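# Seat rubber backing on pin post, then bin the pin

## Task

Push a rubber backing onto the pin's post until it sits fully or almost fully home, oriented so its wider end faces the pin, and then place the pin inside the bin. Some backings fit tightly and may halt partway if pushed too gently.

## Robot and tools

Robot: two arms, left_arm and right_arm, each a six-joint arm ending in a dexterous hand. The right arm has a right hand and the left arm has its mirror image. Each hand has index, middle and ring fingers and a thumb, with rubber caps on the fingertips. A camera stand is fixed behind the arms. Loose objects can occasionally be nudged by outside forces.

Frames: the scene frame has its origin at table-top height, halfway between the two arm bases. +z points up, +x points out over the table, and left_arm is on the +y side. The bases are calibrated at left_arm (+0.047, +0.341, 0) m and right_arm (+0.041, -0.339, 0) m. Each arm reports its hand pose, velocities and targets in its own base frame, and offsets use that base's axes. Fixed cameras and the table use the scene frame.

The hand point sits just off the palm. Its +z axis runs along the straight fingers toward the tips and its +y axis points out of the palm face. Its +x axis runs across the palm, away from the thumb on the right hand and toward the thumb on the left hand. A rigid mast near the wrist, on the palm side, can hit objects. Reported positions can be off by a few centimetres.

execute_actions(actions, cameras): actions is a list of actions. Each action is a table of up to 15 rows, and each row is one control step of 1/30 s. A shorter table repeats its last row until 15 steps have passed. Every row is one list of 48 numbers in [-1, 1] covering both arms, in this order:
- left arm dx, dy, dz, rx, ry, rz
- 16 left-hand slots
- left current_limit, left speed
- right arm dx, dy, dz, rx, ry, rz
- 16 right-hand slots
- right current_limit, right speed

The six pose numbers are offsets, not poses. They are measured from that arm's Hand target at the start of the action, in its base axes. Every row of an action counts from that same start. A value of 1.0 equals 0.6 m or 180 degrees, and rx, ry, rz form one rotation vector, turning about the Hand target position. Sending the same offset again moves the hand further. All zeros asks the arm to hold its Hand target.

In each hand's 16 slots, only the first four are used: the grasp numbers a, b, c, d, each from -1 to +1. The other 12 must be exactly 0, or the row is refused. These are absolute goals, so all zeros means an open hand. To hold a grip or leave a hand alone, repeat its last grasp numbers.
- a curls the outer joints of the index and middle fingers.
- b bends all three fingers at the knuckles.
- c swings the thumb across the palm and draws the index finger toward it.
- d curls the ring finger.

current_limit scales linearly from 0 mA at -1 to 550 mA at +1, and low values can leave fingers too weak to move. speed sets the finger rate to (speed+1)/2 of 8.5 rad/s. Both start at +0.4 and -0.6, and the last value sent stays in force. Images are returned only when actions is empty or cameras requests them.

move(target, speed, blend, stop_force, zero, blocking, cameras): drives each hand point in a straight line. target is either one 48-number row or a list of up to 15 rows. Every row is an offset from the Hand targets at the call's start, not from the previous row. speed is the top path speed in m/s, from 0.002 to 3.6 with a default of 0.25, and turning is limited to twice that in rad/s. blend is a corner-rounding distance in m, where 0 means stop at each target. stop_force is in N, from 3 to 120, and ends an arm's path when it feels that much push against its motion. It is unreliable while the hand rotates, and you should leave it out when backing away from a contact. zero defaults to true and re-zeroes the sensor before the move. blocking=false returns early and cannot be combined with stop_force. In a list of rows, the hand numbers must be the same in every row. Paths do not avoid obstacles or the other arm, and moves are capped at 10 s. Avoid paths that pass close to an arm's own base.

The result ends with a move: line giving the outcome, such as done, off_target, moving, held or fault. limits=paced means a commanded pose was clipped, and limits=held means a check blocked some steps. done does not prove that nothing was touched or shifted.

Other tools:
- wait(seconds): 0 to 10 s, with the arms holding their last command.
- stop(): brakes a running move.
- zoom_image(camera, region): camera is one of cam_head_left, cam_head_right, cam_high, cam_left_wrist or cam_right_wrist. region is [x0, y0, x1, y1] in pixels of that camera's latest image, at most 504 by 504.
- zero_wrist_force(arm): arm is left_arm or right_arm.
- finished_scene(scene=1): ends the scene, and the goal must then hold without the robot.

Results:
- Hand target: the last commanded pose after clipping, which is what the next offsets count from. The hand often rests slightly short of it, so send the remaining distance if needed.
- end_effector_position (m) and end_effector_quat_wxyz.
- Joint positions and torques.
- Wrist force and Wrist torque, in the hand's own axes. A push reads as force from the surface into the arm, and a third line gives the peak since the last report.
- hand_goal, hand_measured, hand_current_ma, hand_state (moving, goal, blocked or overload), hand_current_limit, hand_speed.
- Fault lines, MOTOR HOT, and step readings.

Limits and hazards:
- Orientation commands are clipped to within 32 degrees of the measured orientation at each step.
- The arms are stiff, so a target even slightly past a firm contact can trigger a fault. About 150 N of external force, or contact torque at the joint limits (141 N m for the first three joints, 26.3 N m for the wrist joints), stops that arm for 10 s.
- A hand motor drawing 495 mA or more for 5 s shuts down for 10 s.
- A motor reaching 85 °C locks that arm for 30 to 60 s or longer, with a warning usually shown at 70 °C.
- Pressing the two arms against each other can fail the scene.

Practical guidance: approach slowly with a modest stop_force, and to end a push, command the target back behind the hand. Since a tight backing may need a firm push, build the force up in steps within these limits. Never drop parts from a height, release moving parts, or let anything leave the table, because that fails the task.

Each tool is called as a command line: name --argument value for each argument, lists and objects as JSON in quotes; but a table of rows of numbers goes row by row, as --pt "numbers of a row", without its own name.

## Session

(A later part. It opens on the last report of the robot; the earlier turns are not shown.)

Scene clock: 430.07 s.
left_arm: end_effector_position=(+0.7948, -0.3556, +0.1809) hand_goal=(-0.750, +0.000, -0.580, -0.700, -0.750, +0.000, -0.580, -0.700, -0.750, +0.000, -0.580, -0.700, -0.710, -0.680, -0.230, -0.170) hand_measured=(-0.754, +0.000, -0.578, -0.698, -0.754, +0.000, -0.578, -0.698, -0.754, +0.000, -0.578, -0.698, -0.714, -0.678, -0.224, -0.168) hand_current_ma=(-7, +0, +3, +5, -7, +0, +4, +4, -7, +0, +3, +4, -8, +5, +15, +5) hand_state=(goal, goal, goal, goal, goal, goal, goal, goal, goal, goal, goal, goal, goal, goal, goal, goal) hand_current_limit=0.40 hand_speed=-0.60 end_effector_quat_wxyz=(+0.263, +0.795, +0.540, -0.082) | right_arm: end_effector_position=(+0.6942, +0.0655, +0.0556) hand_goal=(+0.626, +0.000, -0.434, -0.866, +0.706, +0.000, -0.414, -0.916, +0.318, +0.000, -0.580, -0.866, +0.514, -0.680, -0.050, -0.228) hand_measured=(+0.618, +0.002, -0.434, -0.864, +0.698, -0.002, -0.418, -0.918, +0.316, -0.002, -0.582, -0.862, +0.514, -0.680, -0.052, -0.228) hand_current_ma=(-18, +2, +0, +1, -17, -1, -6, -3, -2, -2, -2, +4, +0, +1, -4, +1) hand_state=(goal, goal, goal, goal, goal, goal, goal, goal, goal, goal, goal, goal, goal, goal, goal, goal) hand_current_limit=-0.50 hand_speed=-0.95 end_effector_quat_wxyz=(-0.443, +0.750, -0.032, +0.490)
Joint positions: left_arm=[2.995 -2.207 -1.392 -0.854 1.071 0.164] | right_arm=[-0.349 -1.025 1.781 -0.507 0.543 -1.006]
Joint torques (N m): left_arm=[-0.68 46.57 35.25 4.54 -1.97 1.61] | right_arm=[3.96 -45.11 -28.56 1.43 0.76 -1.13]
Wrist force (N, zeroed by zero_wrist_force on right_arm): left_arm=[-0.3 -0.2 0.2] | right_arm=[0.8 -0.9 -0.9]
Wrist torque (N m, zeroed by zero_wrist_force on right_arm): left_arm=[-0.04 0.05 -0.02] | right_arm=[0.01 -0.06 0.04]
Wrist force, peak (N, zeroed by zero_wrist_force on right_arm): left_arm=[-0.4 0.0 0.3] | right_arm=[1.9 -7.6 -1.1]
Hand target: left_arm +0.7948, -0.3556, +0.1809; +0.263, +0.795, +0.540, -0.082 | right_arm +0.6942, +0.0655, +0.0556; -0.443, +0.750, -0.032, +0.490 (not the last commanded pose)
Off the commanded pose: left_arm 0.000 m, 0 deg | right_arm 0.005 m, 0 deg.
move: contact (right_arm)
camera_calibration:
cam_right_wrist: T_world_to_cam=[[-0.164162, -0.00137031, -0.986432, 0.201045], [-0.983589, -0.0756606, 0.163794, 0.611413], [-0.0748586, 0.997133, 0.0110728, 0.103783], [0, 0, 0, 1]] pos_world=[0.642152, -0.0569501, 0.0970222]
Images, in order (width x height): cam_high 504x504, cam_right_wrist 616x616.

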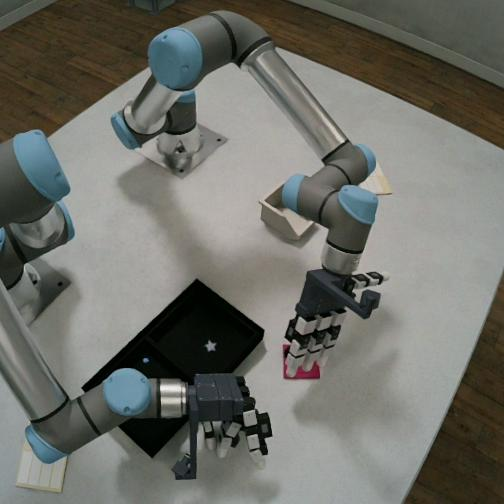

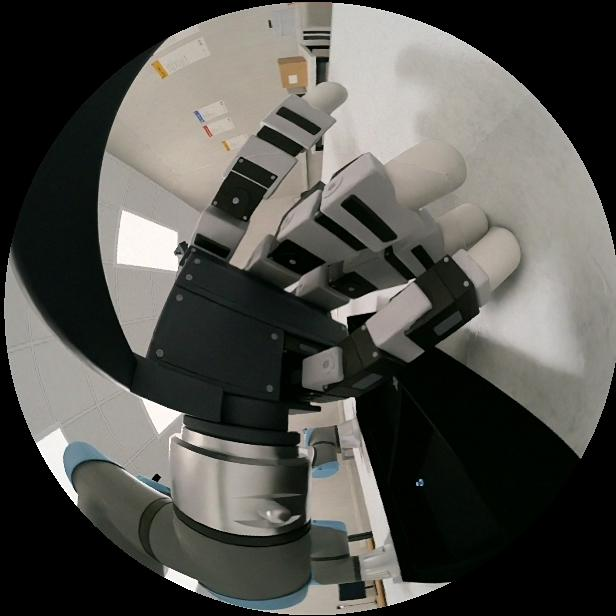

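move --target '[0,0,0,0,0,0,0,0,0,0,0,0,0,0,0,0,0,0,0,0,0,0,0.4,-0.6,0,0,0,0,0,0,0,0.855,0.72,0,0,0,0,0,0,0,0,0,0,0,0,0,-0.5,-0.95]' --speed 0.01 --cameras '["cam_right_wrist","cam_high"]'

zoom_image --camera "cam_right_wrist" --region '[460, 190, 540, 270]'

Scene clock: 430.80 s.
left_arm: end_effector_position=(+0.7948, -0.3556, +0.1809) hand_goal=(-0.750, +0.000, -0.580, -0.700, -0.750, +0.000, -0.580, -0.700, -0.750, +0.000, -0.580, -0.700, -0.710, -0.680, -0.230, -0.170) hand_measured=(-0.754, +0.000, -0.578, -0.698, -0.754, +0.000, -0.578, -0.698, -0.754, +0.000, -0.578, -0.698, -0.714, -0.678, -0.224, -0.168) hand_current_ma=(-7, +0, +3, +5, -7, +0, +4, +4, -7, +0, +3, +4, -8, +5, +15, +5) hand_state=(goal, goal, goal, goal, goal, goal, goal, goal, goal, goal, goal, goal, goal, goal, goal, goal) hand_current_limit=0.40 hand_speed=-0.60 end_effector_quat_wxyz=(+0.263, +0.795, +0.540, -0.082) | right_arm: end_effector_position=(+0.6942, +0.0655, +0.0556) hand_goal=(+0.656, +0.000, -0.440, -0.872, +0.746, +0.000, -0.410, -0.916, +0.352, +0.000, -0.580, -0.872, +0.514, -0.680, -0.050, -0.234) hand_measured=(+0.630, +0.000, -0.444, -0.872, +0.736, -0.002, -0.414, -0.918, +0.350, -0.002, -0.582, -0.870, +0.514, -0.680, -0.052, -0.234) hand_current_ma=(-67, +0, -5, +0, -19, -1, -6, -3, -2, -2, -2, +4, +0, +1, -4, +0) hand_state=(blocked, goal, goal, goal, goal, goal, goal, goal, goal, goal, goal, goal, goal, goal, goal, goal) hand_current_limit=-0.50 hand_speed=-0.95 end_effector_quat_wxyz=(-0.443, +0.750, -0.032, +0.490)
Joint positions: left_arm=[2.995 -2.207 -1.392 -0.854 1.071 0.164] | right_arm=[-0.349 -1.025 1.781 -0.507 0.543 -1.006]
Joint torques (N m): left_arm=[-0.35 47.4 35.7 4.55 -2.11 1.74] | right_arm=[3.25 -44.29 -28.97 1.72 0.53 -1.04]
Wrist force (N, zeroed by zero_wrist_force on right_arm): left_arm=[0.0 -0.2 0.1] | right_arm=[0.8 -0.5 -0.7]
Wrist torque (N m, zeroed by zero_wrist_force on right_arm): left_arm=[-0.04 0.02 0.00] | right_arm=[0.05 -0.08 0.06]
Wrist force, peak (N, zeroed by zero_wrist_force on right_arm): left_arm=[-0.1 -0.4 0.4] | right_arm=[1.0 -0.9 -1.0]
Hand target: left_arm +0.7948, -0.3556, +0.1809; +0.263, +0.795, +0.540, -0.082 | right_arm +0.6942, +0.0655, +0.0556; -0.443, +0.750, -0.032, +0.490
Off the commanded pose: left_arm 0.000 m, 0 deg | right_arm 0.000 m, 0 deg.
move: done
camera_calibration:
cam_right_wrist: T_world_to_cam=[[-0.164162, -0.00137031, -0.986432, 0.201045], [-0.983589, -0.0756606, 0.163794, 0.611413], [-0.0748586, 0.997133, 0.0110728, 0.103783], [0, 0, 0, 1]] pos_world=[0.642152, -0.0569501, 0.0970222]
Images, in order (width x height): cam_high 504x504, cam_right_wrist 616x616.

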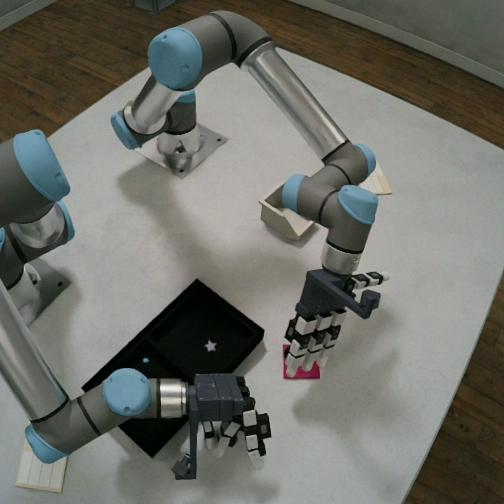

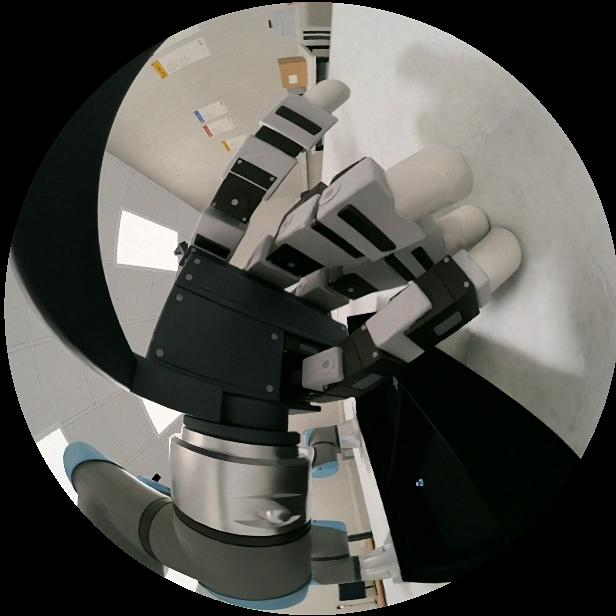

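Scaled by 6.300 from the camera's 616x616 image, which has a finer 880x880 frame.

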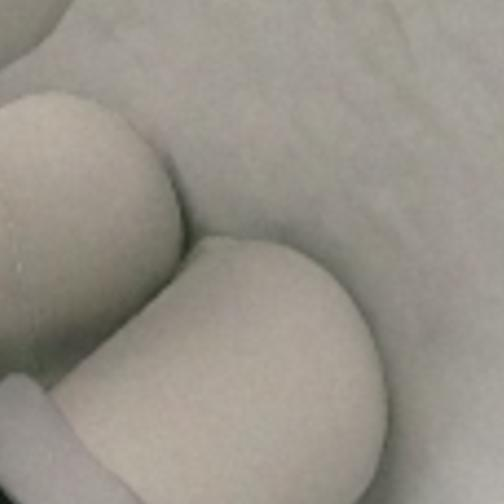

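move --target '[0,0,0,0,0,0,0,0,0,0,0,0,0,0,0,0,0,0,0,0,0,0,0.4,-0.6,0,0,0.035,0,0,0,0,0.855,0.72,0,0,0,0,0,0,0,0,0,0,0,0,0,-0.5,-0.95]' --speed 0.02 --cameras '["cam_right_wrist","cam_high"]'

zoom_image --camera "cam_right_wrist" --region '[460, 190, 540, 270]'

zoom_image --camera "cam_high" --region '[200, 410, 240, 450]'

Scene clock: 432.43 s.
left_arm: end_effector_position=(+0.7948, -0.3556, +0.1809) hand_goal=(-0.750, +0.000, -0.580, -0.700, -0.750, +0.000, -0.580, -0.700, -0.750, +0.000, -0.580, -0.700, -0.710, -0.680, -0.230, -0.170) hand_measured=(-0.754, +0.000, -0.578, -0.698, -0.754, +0.000, -0.578, -0.698, -0.754, +0.000, -0.578, -0.698, -0.714, -0.678, -0.224, -0.168) hand_current_ma=(-7, +0, +3, +5, -7, +0, +4, +4, -7, +0, +3, +4, -8, +5, +15, +5) hand_state=(goal, goal, goal, goal, goal, goal, goal, goal, goal, goal, goal, goal, goal, goal, goal, goal) hand_current_limit=0.40 hand_speed=-0.60 end_effector_quat_wxyz=(+0.263, +0.795, +0.540, -0.082) | right_arm: end_effector_position=(+0.6942, +0.0655, +0.0765) hand_goal=(+0.656, +0.000, -0.440, -0.872, +0.746, +0.000, -0.410, -0.916, +0.352, +0.000, -0.580, -0.872, +0.514, -0.680, -0.050, -0.234) hand_measured=(+0.632, +0.000, -0.444, -0.872, +0.736, -0.002, -0.414, -0.918, +0.350, -0.002, -0.582, -0.870, +0.510, -0.680, -0.054, -0.234) hand_current_ma=(-61, +0, -5, +0, -19, -1, -6, -3, -2, -2, -2, +4, -5, +1, -8, -1) hand_state=(blocked, goal, goal, goal, goal, goal, goal, goal, goal, goal, goal, goal, goal, goal, goal, goal) hand_current_limit=-0.50 hand_speed=-0.95 end_effector_quat_wxyz=(-0.443, +0.750, -0.032, +0.490)
Joint positions: left_arm=[2.995 -2.207 -1.392 -0.854 1.071 0.164] | right_arm=[-0.349 -1.059 1.767 -0.46 0.543 -1.006]
Joint torques (N m): left_arm=[-0.22 47.12 35.59 4.51 -1.92 1.64] | right_arm=[4.87 -46.15 -30.04 1.57 0.49 -0.81]
Wrist force (N, zeroed by zero_wrist_force on right_arm): left_arm=[-0.2 -0.2 0.1] | right_arm=[1.0 -0.5 -1.1]
Wrist torque (N m, zeroed by zero_wrist_force on right_arm): left_arm=[-0.03 0.03 -0.01] | right_arm=[0.06 -0.11 0.08]
Wrist force, peak (N, zeroed by zero_wrist_force on right_arm): left_arm=[-0.2 -0.5 0.1] | right_arm=[0.8 -0.7 -1.3]
Hand target: left_arm +0.7948, -0.3556, +0.1809; +0.263, +0.795, +0.540, -0.082 | right_arm +0.6942, +0.0655, +0.0766; -0.443, +0.750, -0.032, +0.490
Off the commanded pose: left_arm 0.000 m, 0 deg | right_arm 0.000 m, 0 deg.
move: done
camera_calibration:
cam_right_wrist: T_world_to_cam=[[-0.164169, -0.0012719, -0.986431, 0.221654], [-0.983588, -0.075677, 0.163793, 0.60789], [-0.0748585, 0.997132, 0.0111728, 0.103532], [0, 0, 0, 1]] pos_world=[0.642052, -0.0569499, 0.117922]
Images, in order (width x height): cam_high 504x504, cam_right_wrist 616x616.

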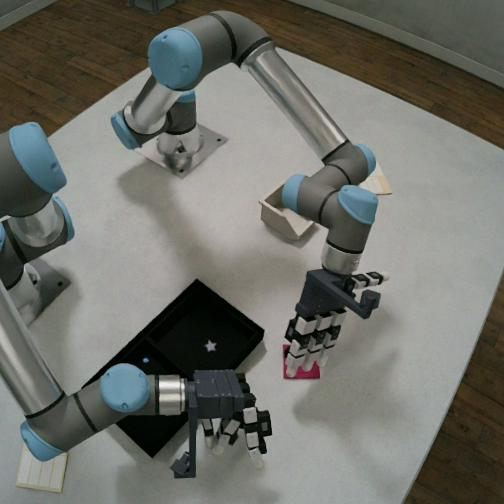

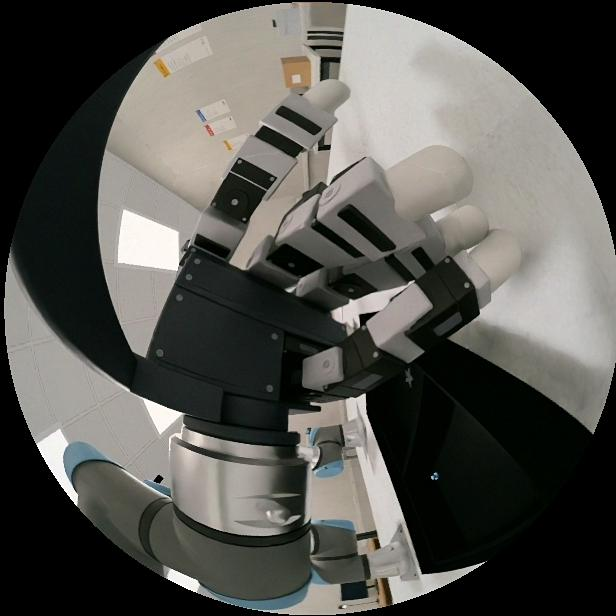

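Scaled by 6.300 from the camera's 616x616 image, which has a finer 880x880 frame.

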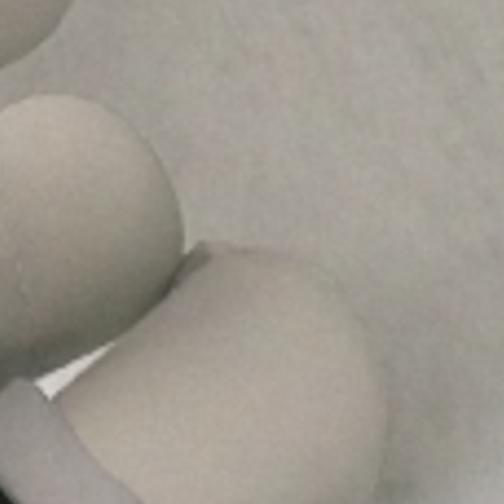

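Scaled by 12.600 from the camera's 504x504 image, which has a finer 720x720 frame.

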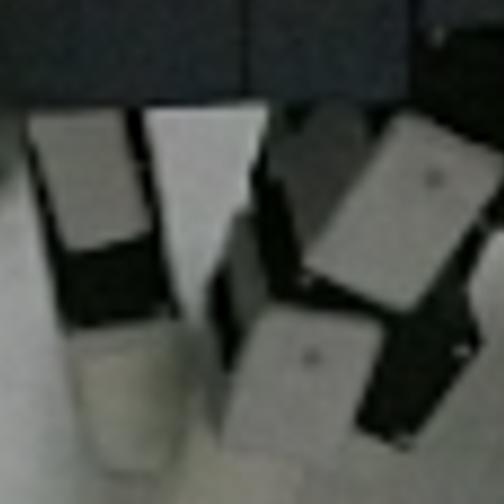

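zoom_image --camera "cam_high" --region '[200, 425, 240, 465]'

zoom_image --camera "cam_high" --region '[190, 325, 230, 365]'

zoom_image --camera "cam_right_wrist" --region '[380, 350, 440, 410]'

Scaled by 12.600 from the camera's 504x504 image, which has a finer 720x720 frame.

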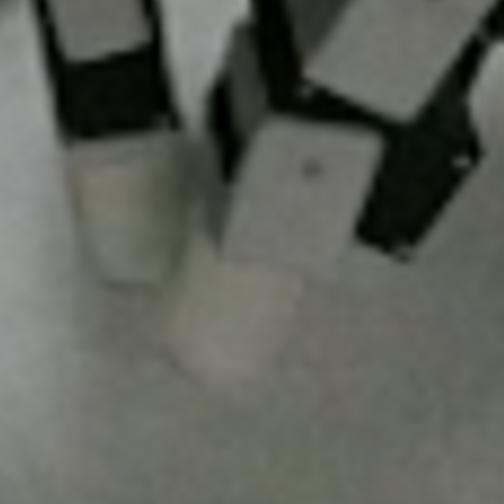

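Scaled by 12.600 from the camera's 504x504 image, which has a finer 720x720 frame.

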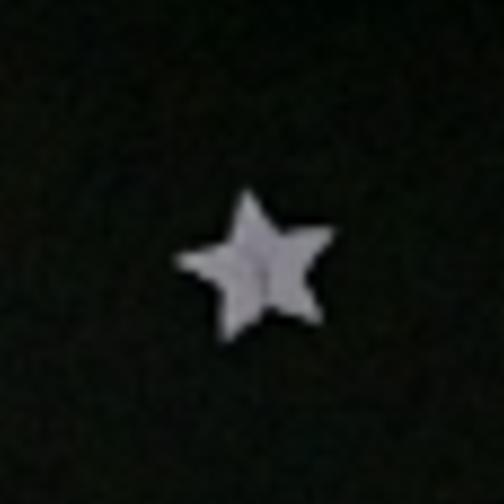

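Scaled by 8.400 from the camera's 616x616 image, which has a finer 880x880 frame.

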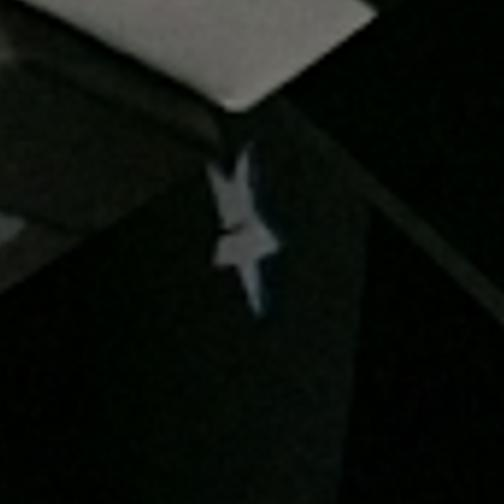

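move --pt "0 0 0 0 0 0 0 0 0 0 0 0 0 0 0 0 0 0 0 0 0 0 0.4 -0.6 0 0 0.075 0 0 0 0 0.855 0.72 0 0 0 0 0 0 0 0 0 0 0 0 0 -0.5 -0.95" --pt "0 0 0 0 0 0 0 0 0 0 0 0 0 0 0 0 0 0 0 0 0 0 0.4 -0.6 -0.2468 0.2943 0.075 0 0 0 0 0.855 0.72 0 0 0 0 0 0 0 0 0 0 0 0 0 -0.5 -0.95" --speed '[0.04,0.1]' --blend '[0.015,0]' --cameras '["cam_right_wrist","cam_high","cam_head_left","cam_head_right"]'

Scene clock: 437.33 s.
left_arm: end_effector_position=(+0.7948, -0.3556, +0.1809) hand_goal=(-0.750, +0.000, -0.580, -0.700, -0.750, +0.000, -0.580, -0.700, -0.750, +0.000, -0.580, -0.700, -0.710, -0.680, -0.230, -0.170) hand_measured=(-0.754, +0.000, -0.578, -0.698, -0.754, +0.000, -0.578, -0.698, -0.754, +0.000, -0.578, -0.698, -0.714, -0.678, -0.224, -0.168) hand_current_ma=(-7, +0, +3, +5, -7, +0, +4, +4, -7, +0, +3, +4, -8, +5, +15, +5) hand_state=(goal, goal, goal, goal, goal, goal, goal, goal, goal, goal, goal, goal, goal, goal, goal, goal) hand_current_limit=0.40 hand_speed=-0.60 end_effector_quat_wxyz=(+0.263, +0.795, +0.540, -0.082) | right_arm: end_effector_position=(+0.5462, +0.2420, +0.1216) hand_goal=(+0.656, +0.000, -0.440, -0.872, +0.746, +0.000, -0.410, -0.916, +0.352, +0.000, -0.580, -0.872, +0.514, -0.680, -0.050, -0.234) hand_measured=(+0.632, +0.000, -0.444, -0.872, +0.736, -0.002, -0.414, -0.918, +0.350, -0.002, -0.582, -0.870, +0.510, -0.680, -0.054, -0.234) hand_current_ma=(-60, +0, -5, +0, -18, -1, -6, -3, -2, -2, -2, +4, -5, +1, -8, -1) hand_state=(blocked, goal, goal, goal, goal, goal, goal, goal, goal, goal, goal, goal, goal, goal, goal, goal) hand_current_limit=-0.50 hand_speed=-0.95 end_effector_quat_wxyz=(-0.443, +0.750, -0.032, +0.490)
Joint positions: left_arm=[2.995 -2.207 -1.392 -0.854 1.071 0.164] | right_arm=[0.011 -1.402 2.117 -0.551 0.895 -0.895]
Joint torques (N m): left_arm=[-0.66 47.51 35.06 4.55 -1.97 1.63] | right_arm=[12.1 -32.02 -1.77 -2.94 1.01 1.53]
Wrist force (N, zeroed by zero_wrist_force on right_arm): left_arm=[0.0 -0.1 0.0] | right_arm=[0.4 -0.8 -0.8]
Wrist torque (N m, zeroed by zero_wrist_force on right_arm): left_arm=[-0.02 0.00 0.01] | right_arm=[0.00 -0.02 0.03]
Wrist force, peak (N, zeroed by zero_wrist_force on right_arm): left_arm=[-0.2 -0.5 0.1] | right_arm=[1.5 -0.4 -0.8]
Hand target: left_arm +0.7948, -0.3556, +0.1809; +0.263, +0.795, +0.540, -0.082 | right_arm +0.5461, +0.2421, +0.1216; -0.443, +0.750, -0.032, +0.490
Off the commanded pose: left_arm 0.000 m, 0 deg | right_arm 0.000 m, 0 deg.
move: done
camera_calibration:
cam_right_wrist: T_world_to_cam=[[-0.164162, -0.00137031, -0.986432, 0.242079], [-0.983589, -0.0756606, 0.163794, 0.468287], [-0.0748586, 0.997133, 0.0110728, -0.0840283], [0, 0, 0, 1]] pos_world=[0.494052, 0.11955, 0.163022]
Images, in order (width x height): cam_head_left 504x504, cam_head_right 504x504, cam_high 504x504, cam_right_wrist 616x616.

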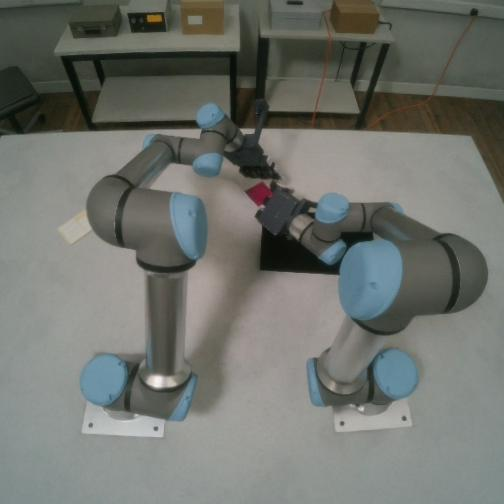

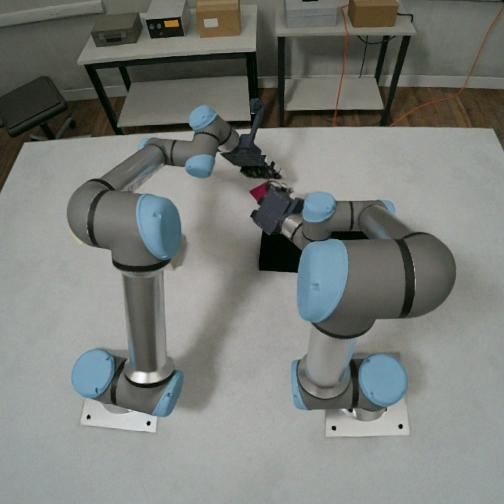

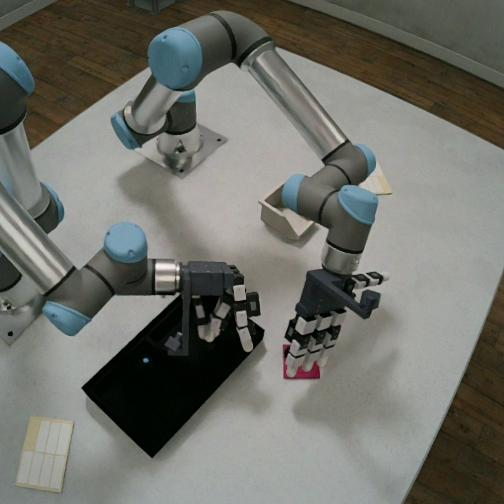

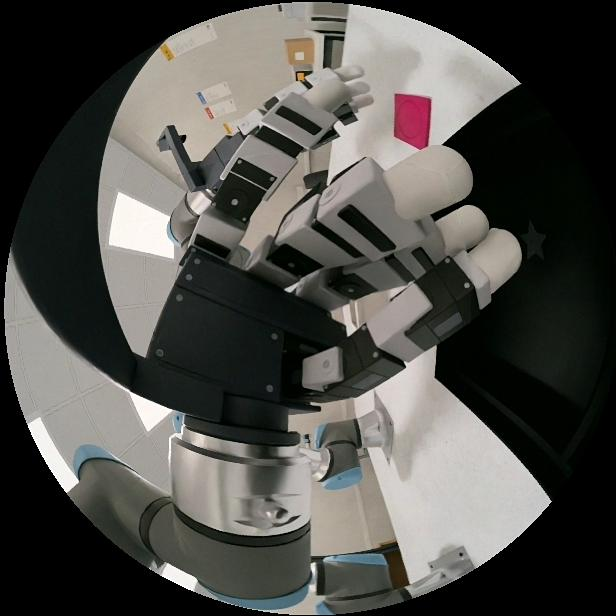

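zoom_image --camera "cam_right_wrist" --region '[440, 190, 560, 310]'

zoom_image --camera "cam_high" --region '[150, 290, 250, 390]'

Scaled by 4.200 from the camera's 616x616 image, which has a finer 880x880 frame.

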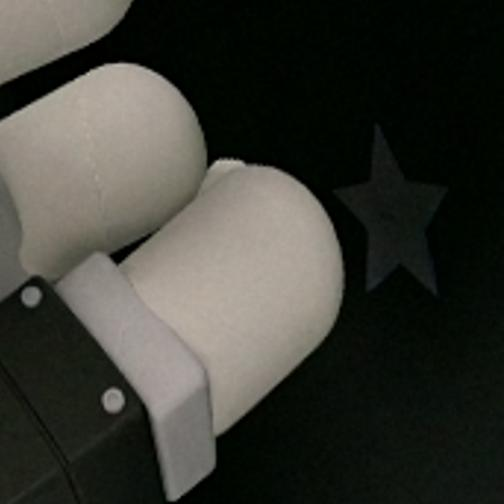

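Scaled by 5.040 from the camera's 504x504 image, which has a finer 720x720 frame.

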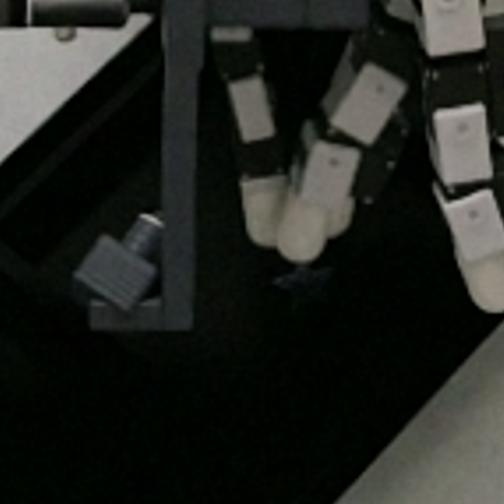

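zoom_image --camera "cam_right_wrist" --region '[510, 215, 555, 260]'

zoom_image --camera "cam_right_wrist" --region '[480, 215, 520, 255]'

zoom_image --camera "cam_high" --region '[192, 325, 232, 365]'

Scaled by 11.200 from the camera's 616x616 image, which has a finer 880x880 frame.

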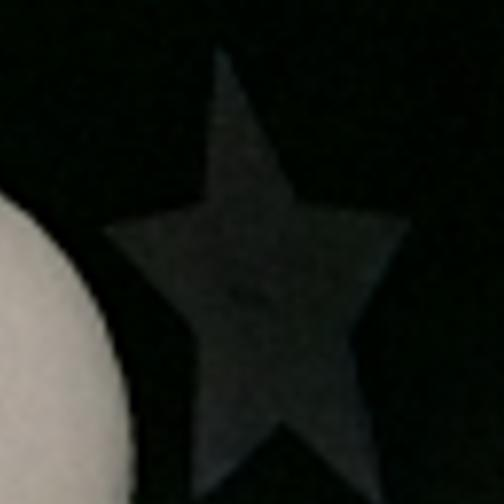

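Scaled by 12.600 from the camera's 616x616 image, which has a finer 880x880 frame.

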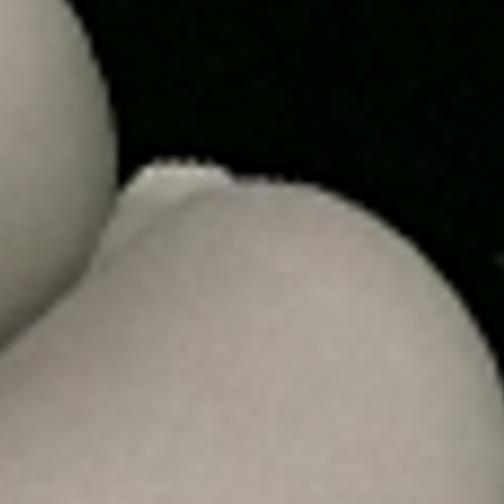

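Scaled by 12.600 from the camera's 504x504 image, which has a finer 720x720 frame.

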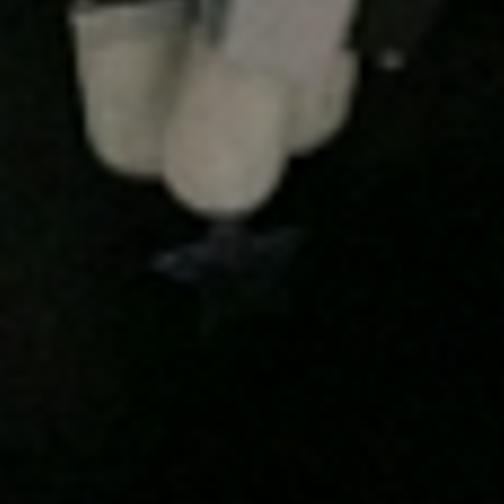

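move --target '[0,0,0,0,0,0,0,0,0,0,0,0,0,0,0,0,0,0,0,0,0,0,0.4,-0.6,0.0017,0.0018,-0.0777,0,0,0,0,0.855,0.72,0,0,0,0,0,0,0,0,0,0,0,0,0,-0.5,-0.95]' --speed 0.04 --stop_force 3 --cameras '["cam_right_wrist","cam_high"]'

zoom_image --camera "cam_right_wrist" --region '[470, 205, 530, 265]'

zoom_image --camera "cam_high" --region '[192, 325, 232, 365]'

Scene clock: 441.57 s.
left_arm: end_effector_position=(+0.7948, -0.3556, +0.1809) hand_goal=(-0.750, +0.000, -0.580, -0.700, -0.750, +0.000, -0.580, -0.700, -0.750, +0.000, -0.580, -0.700, -0.710, -0.680, -0.230, -0.170) hand_measured=(-0.754, +0.000, -0.578, -0.698, -0.754, +0.000, -0.578, -0.698, -0.754, +0.000, -0.578, -0.698, -0.714, -0.678, -0.224, -0.168) hand_current_ma=(-7, +0, +3, +5, -7, +0, +4, +4, -7, +0, +3, +4, -8, +5, +15, +5) hand_state=(goal, goal, goal, goal, goal, goal, goal, goal, goal, goal, goal, goal, goal, goal, goal, goal) hand_current_limit=0.40 hand_speed=-0.60 end_effector_quat_wxyz=(+0.263, +0.795, +0.540, -0.082) | right_arm: end_effector_position=(+0.5472, +0.2432, +0.0750) hand_goal=(+0.656, +0.000, -0.440, -0.872, +0.746, +0.000, -0.410, -0.916, +0.352, +0.000, -0.580, -0.872, +0.514, -0.680, -0.050, -0.234) hand_measured=(+0.632, +0.000, -0.444, -0.872, +0.738, -0.002, -0.414, -0.918, +0.350, -0.002, -0.582, -0.870, +0.510, -0.680, -0.054, -0.234) hand_current_ma=(-60, +0, -5, +0, -18, -1, -6, -3, -2, -2, -2, +4, -5, +1, -8, -1) hand_state=(blocked, goal, goal, goal, goal, goal, goal, goal, goal, goal, goal, goal, goal, goal, goal, goal) hand_current_limit=-0.50 hand_speed=-0.95 end_effector_quat_wxyz=(-0.443, +0.750, -0.032, +0.490)
Joint positions: left_arm=[2.995 -2.207 -1.392 -0.854 1.071 0.164] | right_arm=[0.014 -1.308 2.159 -0.688 0.898 -0.894]
Joint torques (N m): left_arm=[-1.15 46.79 35.64 4.49 -1.93 1.58] | right_arm=[13.27 -18.17 -0.5 -3.06 0.74 1.55]
Wrist force (N, zeroed by zero_wrist_force on right_arm): left_arm=[-0.1 -0.2 0.1] | right_arm=[0.5 -0.4 -0.7]
Wrist torque (N m, zeroed by zero_wrist_force on right_arm): left_arm=[-0.04 0.02 0.00] | right_arm=[0.04 -0.04 0.03]
Wrist force, peak (N, zeroed by zero_wrist_force on right_arm): left_arm=[-0.1 -0.5 -0.1] | right_arm=[1.0 -0.9 -0.6]
Hand target: left_arm +0.7948, -0.3556, +0.1809; +0.263, +0.795, +0.540, -0.082 | right_arm +0.5472, +0.2432, +0.0750; -0.443, +0.750, -0.032, +0.490
Off the commanded pose: left_arm 0.000 m, 0 deg | right_arm 0.000 m, 0 deg.
move: done
camera_calibration:
cam_right_wrist: T_world_to_cam=[[-0.164162, -0.00137031, -0.986432, 0.196277], [-0.983589, -0.0756606, 0.163794, 0.476987], [-0.0748586, 0.997133, 0.0110728, -0.0845343], [0, 0, 0, 1]] pos_world=[0.495052, 0.12065, 0.116422]
Images, in order (width x height): cam_high 504x504, cam_right_wrist 616x616.

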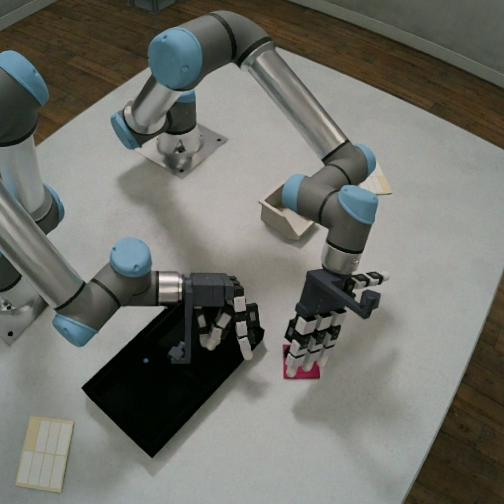

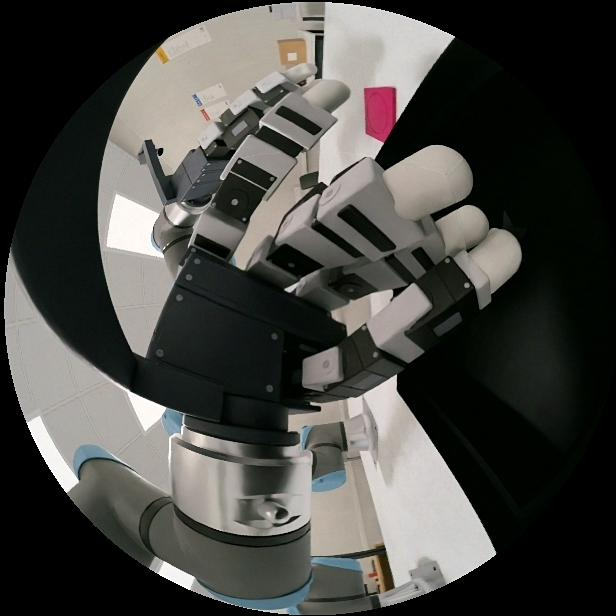

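Scaled by 8.400 from the camera's 616x616 image, which has a finer 880x880 frame.

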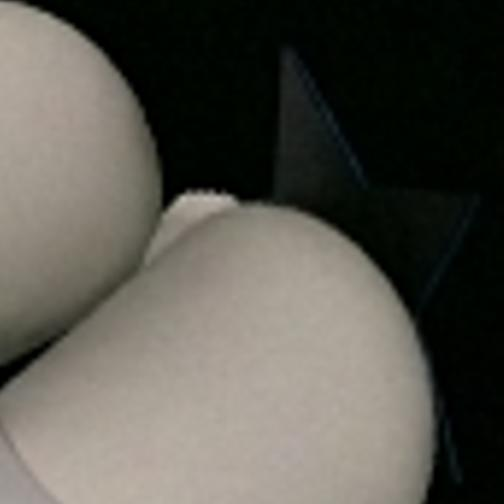

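Scaled by 12.600 from the camera's 504x504 image, which has a finer 720x720 frame.

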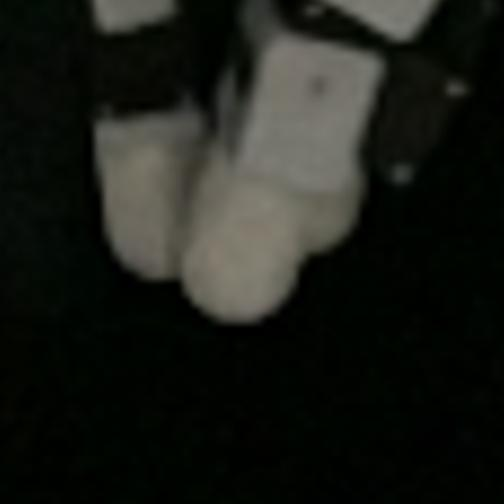

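move --target '[0,0,0,0,0,0,0,0,0,0,0,0,0,0,0,0,0,0,0,0,0,0,0.4,-0.6,0.001,-0.0028,-0.0075,0,0,0,0,0.855,0.72,0,0,0,0,0,0,0,0,0,0,0,0,0,-0.5,-0.95]' --speed 0.015 --stop_force 3 --cameras '["cam_right_wrist","cam_high"]'

zoom_image --camera "cam_right_wrist" --region '[470, 205, 530, 265]'

zoom_image --camera "cam_right_wrist" --region '[490, 205, 520, 235]'

Scene clock: 444.30 s.
left_arm: end_effector_position=(+0.7948, -0.3556, +0.1809) hand_goal=(-0.750, +0.000, -0.580, -0.700, -0.750, +0.000, -0.580, -0.700, -0.750, +0.000, -0.580, -0.700, -0.710, -0.680, -0.230, -0.170) hand_measured=(-0.754, +0.000, -0.578, -0.698, -0.754, +0.000, -0.578, -0.698, -0.754, +0.000, -0.578, -0.698, -0.714, -0.678, -0.224, -0.168) hand_current_ma=(-7, +0, +3, +5, -7, +0, +4, +4, -7, +0, +3, +4, -8, +5, +15, +5) hand_state=(goal, goal, goal, goal, goal, goal, goal, goal, goal, goal, goal, goal, goal, goal, goal, goal) hand_current_limit=0.40 hand_speed=-0.60 end_effector_quat_wxyz=(+0.263, +0.795, +0.540, -0.082) | right_arm: end_effector_position=(+0.5478, +0.2415, +0.0705) hand_goal=(+0.656, +0.000, -0.440, -0.872, +0.746, +0.000, -0.410, -0.916, +0.352, +0.000, -0.580, -0.872, +0.514, -0.680, -0.050, -0.234) hand_measured=(+0.632, +0.000, -0.444, -0.872, +0.738, -0.002, -0.414, -0.918, +0.350, -0.002, -0.582, -0.870, +0.510, -0.680, -0.054, -0.234) hand_current_ma=(-60, +0, -5, +0, -18, -1, -6, -3, -2, -2, -2, +4, -5, +1, -8, -1) hand_state=(blocked, goal, goal, goal, goal, goal, goal, goal, goal, goal, goal, goal, goal, goal, goal, goal) hand_current_limit=-0.50 hand_speed=-0.95 end_effector_quat_wxyz=(-0.443, +0.750, -0.032, +0.490)
Joint positions: left_arm=[2.995 -2.207 -1.392 -0.854 1.071 0.164] | right_arm=[0.009 -1.298 2.163 -0.701 0.894 -0.895]
Joint torques (N m): left_arm=[-0.5 47.32 34.95 4.43 -1.97 1.64] | right_arm=[-11.28 -18.26 -0.11 -2.98 -1.61 -1.52]
Wrist force (N, zeroed by zero_wrist_force on right_arm): left_arm=[-0.1 -0.2 -0.1] | right_arm=[0.7 -0.5 -0.8]
Wrist torque (N m, zeroed by zero_wrist_force on right_arm): left_arm=[-0.03 0.02 -0.01] | right_arm=[0.04 -0.07 0.13]
Wrist force, peak (N, zeroed by zero_wrist_force on right_arm): left_arm=[-0.5 -0.3 0.0] | right_arm=[0.8 -0.6 -1.0]
Hand target: left_arm +0.7948, -0.3556, +0.1809; +0.263, +0.795, +0.540, -0.082 | right_arm +0.5478, +0.2415, +0.0705; -0.443, +0.750, -0.032, +0.490
Off the commanded pose: left_arm 0.000 m, 0 deg | right_arm 0.000 m, 0 deg.
move: done
camera_calibration:
cam_right_wrist: T_world_to_cam=[[-0.164162, -0.00137031, -0.986432, 0.191934], [-0.983589, -0.0756606, 0.163794, 0.478185], [-0.0748586, 0.997133, 0.0110728, -0.0827444], [0, 0, 0, 1]] pos_world=[0.495652, 0.11895, 0.111922]
Images, in order (width x height): cam_high 504x504, cam_right_wrist 616x616.

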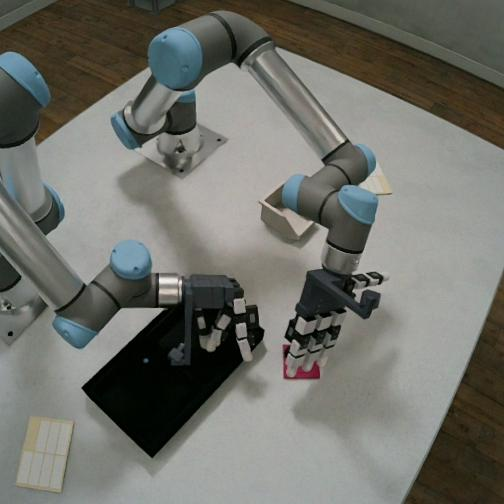

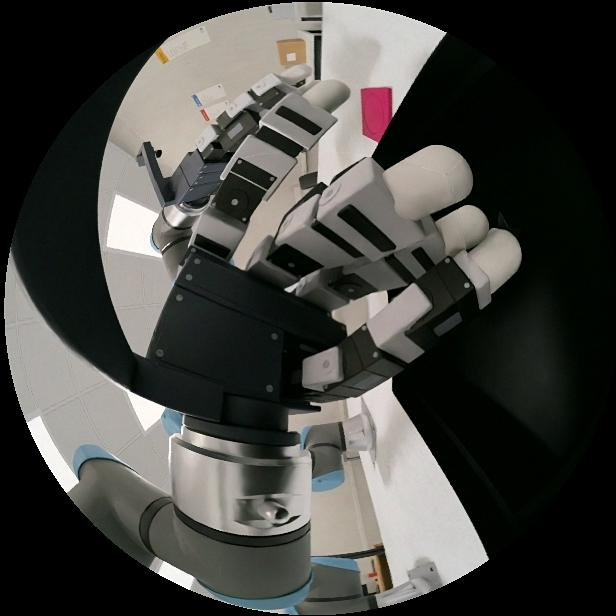

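Scaled by 8.400 from the camera's 616x616 image, which has a finer 880x880 frame.

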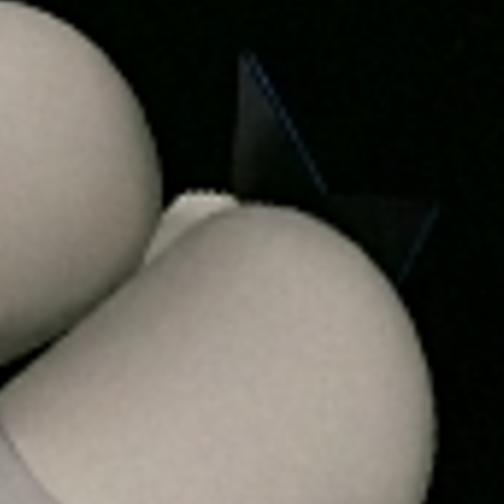

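Scaled by 16.800 from the camera's 616x616 image, which has a finer 880x880 frame.

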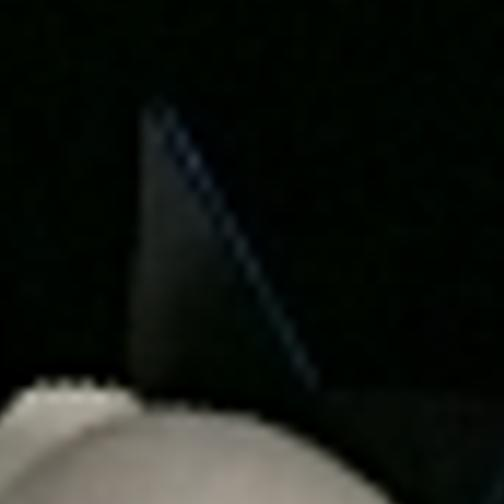

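move --target '[0,0,0,0,0,0,0,0,0,0,0,0,0,0,0,0,0,0,0,0,0,0,0.4,-0.6,0.0,0.0003,-0.004,0,0,0,0,0.855,0.72,0,0,0,0,0,0,0,0,0,0,0,0,0,-0.5,-0.95]' --speed 0.008 --stop_force 3

move --target '[0,0,0,0,0,0,0,0,0,0,0,0,0,0,0,0,0,0,0,0,0,0,0.4,-0.6,0,0,-0.0015,0,0,0,0,0.855,0.72,0,0,0,0,0,0,0,0,0,0,0,0,0,-0.5,-0.95]' --speed 0.006 --stop_force 3 --zero false --cameras '["cam_right_wrist"]'

zoom_image --camera "cam_right_wrist" --region '[470, 205, 530, 265]'

Scene clock: 446.57 s.
left_arm: end_effector_position=(+0.7948, -0.3556, +0.1809) hand_goal=(-0.750, +0.000, -0.580, -0.700, -0.750, +0.000, -0.580, -0.700, -0.750, +0.000, -0.580, -0.700, -0.710, -0.680, -0.230, -0.170) hand_measured=(-0.754, +0.000, -0.578, -0.698, -0.754, +0.000, -0.578, -0.698, -0.754, +0.000, -0.578, -0.698, -0.714, -0.678, -0.224, -0.168) hand_current_ma=(-7, +0, +3, +5, -7, +0, +4, +4, -7, +0, +3, +4, -8, +5, +15, +5) hand_state=(goal, goal, goal, goal, goal, goal, goal, goal, goal, goal, goal, goal, goal, goal, goal, goal) hand_current_limit=0.40 hand_speed=-0.60 end_effector_quat_wxyz=(+0.263, +0.795, +0.540, -0.082) | right_arm: end_effector_position=(+0.5478, +0.2417, +0.0681) hand_goal=(+0.656, +0.000, -0.440, -0.872, +0.746, +0.000, -0.410, -0.916, +0.352, +0.000, -0.580, -0.872, +0.514, -0.680, -0.050, -0.234) hand_measured=(+0.634, +0.000, -0.444, -0.872, +0.738, -0.002, -0.414, -0.918, +0.350, -0.002, -0.582, -0.870, +0.510, -0.680, -0.054, -0.234) hand_current_ma=(-59, +0, -5, +0, -18, -1, -6, -3, -2, -2, -2, +4, -5, +1, -9, -1) hand_state=(blocked, goal, goal, goal, goal, goal, goal, goal, goal, goal, goal, goal, goal, goal, goal, goal) hand_current_limit=-0.50 hand_speed=-0.95 end_effector_quat_wxyz=(-0.443, +0.750, -0.032, +0.490)
Joint positions: left_arm=[2.995 -2.207 -1.392 -0.854 1.071 0.164] | right_arm=[0.01 -1.293 2.164 -0.708 0.894 -0.895]
Joint torques (N m): left_arm=[-0.36 46.66 35.01 4.38 -1.93 1.65] | right_arm=[12.73 -18.5 -0.18 -2.79 0.9 1.52]
Wrist force (N, zeroed by zero_wrist_force on right_arm): left_arm=[-0.2 -0.3 0.2] | right_arm=[0.5 -0.5 -0.9]
Wrist torque (N m, zeroed by zero_wrist_force on right_arm): left_arm=[-0.06 0.04 -0.01] | right_arm=[0.04 -0.04 0.11]
Wrist force, peak (N, zeroed by zero_wrist_force on right_arm): left_arm=[-0.2 -0.4 -0.3] | right_arm=[0.7 -0.8 -1.1]
Hand target: left_arm +0.7948, -0.3556, +0.1809; +0.263, +0.795, +0.540, -0.082 | right_arm +0.5478, +0.2417, +0.0681; -0.443, +0.750, -0.032, +0.490
Off the commanded pose: left_arm 0.000 m, 0 deg | right_arm 0.000 m, 0 deg.
move: done

Scene clock: 447.73 s.
left_arm: end_effector_position=(+0.7948, -0.3556, +0.1809) hand_goal=(-0.750, +0.000, -0.580, -0.700, -0.750, +0.000, -0.580, -0.700, -0.750, +0.000, -0.580, -0.700, -0.710, -0.680, -0.230, -0.170) hand_measured=(-0.754, +0.000, -0.578, -0.698, -0.754, +0.000, -0.578, -0.698, -0.754, +0.000, -0.578, -0.698, -0.714, -0.678, -0.224, -0.168) hand_current_ma=(-7, +0, +3, +5, -7, +0, +4, +4, -7, +0, +3, +4, -8, +5, +15, +5) hand_state=(goal, goal, goal, goal, goal, goal, goal, goal, goal, goal, goal, goal, goal, goal, goal, goal) hand_current_limit=0.40 hand_speed=-0.60 end_effector_quat_wxyz=(+0.263, +0.795, +0.540, -0.082) | right_arm: end_effector_position=(+0.5478, +0.2417, +0.0672) hand_goal=(+0.656, +0.000, -0.440, -0.872, +0.746, +0.000, -0.410, -0.916, +0.352, +0.000, -0.580, -0.872, +0.514, -0.680, -0.050, -0.234) hand_measured=(+0.634, +0.000, -0.444, -0.872, +0.738, -0.002, -0.414, -0.918, +0.350, -0.002, -0.582, -0.870, +0.510, -0.680, -0.054, -0.236) hand_current_ma=(-57, +0, -5, +0, -18, -1, -6, -3, -2, -2, -2, +4, -5, +1, -10, -2) hand_state=(blocked, goal, goal, goal, goal, goal, goal, goal, goal, goal, goal, goal, goal, goal, goal, goal) hand_current_limit=-0.50 hand_speed=-0.95 end_effector_quat_wxyz=(-0.443, +0.750, -0.032, +0.490)
Joint positions: left_arm=[2.995 -2.207 -1.392 -0.854 1.071 0.164] | right_arm=[0.01 -1.291 2.165 -0.71 0.894 -0.895]
Joint torques (N m): left_arm=[-0.34 47.15 35.89 4.44 -1.86 1.57] | right_arm=[13.41 -19.81 0.74 -2.95 0.78 1.3]
Wrist force (N, zeroed by zero_wrist_force on right_arm): left_arm=[0.0 -0.3 0.0] | right_arm=[0.7 -0.8 -0.9]
Wrist torque (N m, zeroed by zero_wrist_force on right_arm): left_arm=[-0.05 0.01 0.01] | right_arm=[0.03 -0.05 0.10]
Wrist force, peak (N, zeroed by zero_wrist_force on right_arm): left_arm=[-0.2 -0.4 -0.2] | right_arm=[1.0 -1.1 -1.0]
Hand target: left_arm +0.7948, -0.3556, +0.1809; +0.263, +0.795, +0.540, -0.082 | right_arm +0.5478, +0.2417, +0.0672; -0.443, +0.750, -0.032, +0.490
Off the commanded pose: left_arm 0.000 m, 0 deg | right_arm 0.000 m, 0 deg.
move: done
camera_calibration:
cam_right_wrist: T_world_to_cam=[[-0.164162, -0.00137031, -0.986432, 0.188679], [-0.983589, -0.0756606, 0.163794, 0.478741], [-0.0748586, 0.997133, 0.0110728, -0.0829073], [0, 0, 0, 1]] pos_world=[0.495652, 0.11915, 0.108622]
Images, in order (width x height): cam_right_wrist 616x616.

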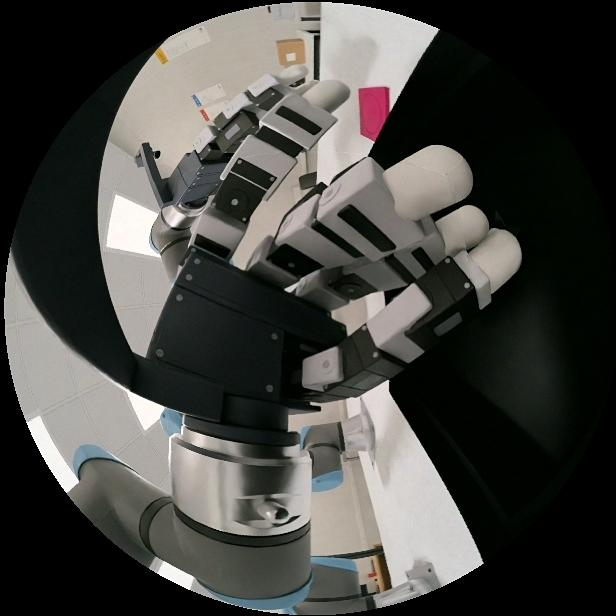

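Scaled by 8.400 from the camera's 616x616 image, which has a finer 880x880 frame.

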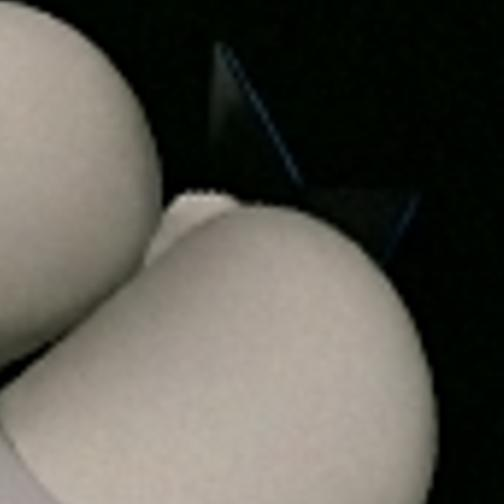

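move --target '[0,0,0,0,0,0,0,0,0,0,0,0,0,0,0,0,0,0,0,0,0,0,0.4,-0.6,0,0.0005,-0.0015,0,0,0,0,0.855,0.72,0,0,0,0,0,0,0,0,0,0,0,0,0,-0.5,-0.95]' --speed 0.006 --stop_force 3 --zero false --cameras '["cam_right_wrist"]'

zoom_image --camera "cam_right_wrist" --region '[470, 205, 530, 265]'

Scene clock: 449.83 s.
left_arm: end_effector_position=(+0.7948, -0.3556, +0.1809) hand_goal=(-0.750, +0.000, -0.580, -0.700, -0.750, +0.000, -0.580, -0.700, -0.750, +0.000, -0.580, -0.700, -0.710, -0.680, -0.230, -0.170) hand_measured=(-0.754, +0.000, -0.578, -0.698, -0.754, +0.000, -0.578, -0.698, -0.754, +0.000, -0.578, -0.698, -0.714, -0.678, -0.224, -0.168) hand_current_ma=(-7, +0, +3, +5, -7, +0, +4, +4, -7, +0, +3, +4, -8, +5, +15, +5) hand_state=(goal, goal, goal, goal, goal, goal, goal, goal, goal, goal, goal, goal, goal, goal, goal, goal) hand_current_limit=0.40 hand_speed=-0.60 end_effector_quat_wxyz=(+0.263, +0.795, +0.540, -0.082) | right_arm: end_effector_position=(+0.5478, +0.2420, +0.0663) hand_goal=(+0.656, +0.000, -0.440, -0.872, +0.746, +0.000, -0.410, -0.916, +0.352, +0.000, -0.580, -0.872, +0.514, -0.680, -0.050, -0.234) hand_measured=(+0.636, +0.002, -0.444, -0.872, +0.738, -0.002, -0.414, -0.918, +0.350, -0.002, -0.582, -0.870, +0.512, -0.680, -0.056, -0.236) hand_current_ma=(-52, +3, -5, +0, -18, -1, -6, -3, -2, -2, -2, +4, -2, +1, -13, -2) hand_state=(blocked, goal, goal, goal, goal, goal, goal, goal, goal, goal, goal, goal, goal, goal, goal, goal) hand_current_limit=-0.50 hand_speed=-0.95 end_effector_quat_wxyz=(-0.443, +0.750, -0.032, +0.490)
Joint positions: left_arm=[2.995 -2.207 -1.392 -0.854 1.071 0.164] | right_arm=[0.01 -1.289 2.165 -0.713 0.895 -0.895]
Joint torques (N m): left_arm=[-0.64 47.04 35.06 4.46 -1.94 1.65] | right_arm=[13.35 -18.49 0.08 -2.85 0.89 1.56]
Wrist force (N, zeroed by zero_wrist_force on right_arm): left_arm=[-0.1 -0.2 -0.1] | right_arm=[1.2 -1.3 -0.9]
Wrist torque (N m, zeroed by zero_wrist_force on right_arm): left_arm=[-0.03 0.01 0.00] | right_arm=[-0.03 -0.09 0.08]
Wrist force, peak (N, zeroed by zero_wrist_force on right_arm): left_arm=[-0.2 -0.4 0.0] | right_arm=[1.5 -1.6 -1.1]
Hand target: left_arm +0.7948, -0.3556, +0.1809; +0.263, +0.795, +0.540, -0.082 | right_arm +0.5478, +0.2420, +0.0663; -0.443, +0.750, -0.032, +0.490
Off the commanded pose: left_arm 0.000 m, 0 deg | right_arm 0.000 m, 0 deg.
move: done
camera_calibration:
cam_right_wrist: T_world_to_cam=[[-0.164162, -0.00137031, -0.986432, 0.187792], [-0.983589, -0.0756606, 0.163794, 0.478911], [-0.0748586, 0.997133, 0.0110728, -0.0831964], [0, 0, 0, 1]] pos_world=[0.495652, 0.11945, 0.107722]
Images, in order (width x height): cam_right_wrist 616x616.

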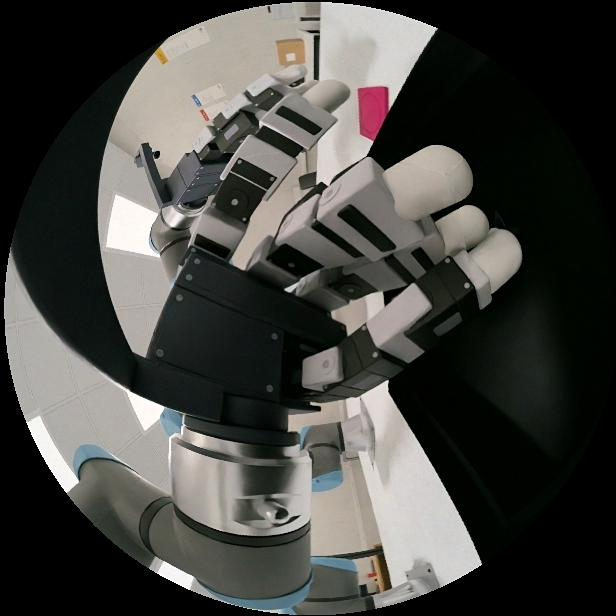

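Scaled by 8.400 from the camera's 616x616 image, which has a finer 880x880 frame.

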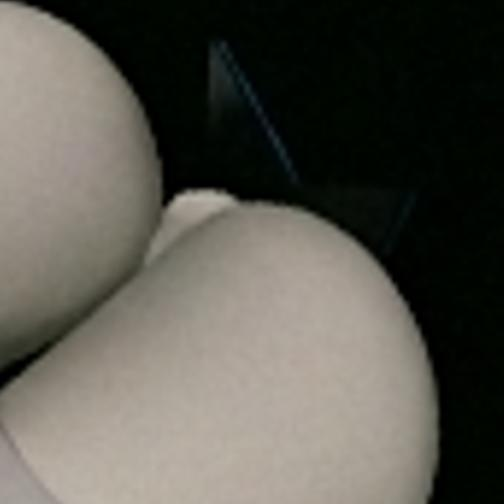

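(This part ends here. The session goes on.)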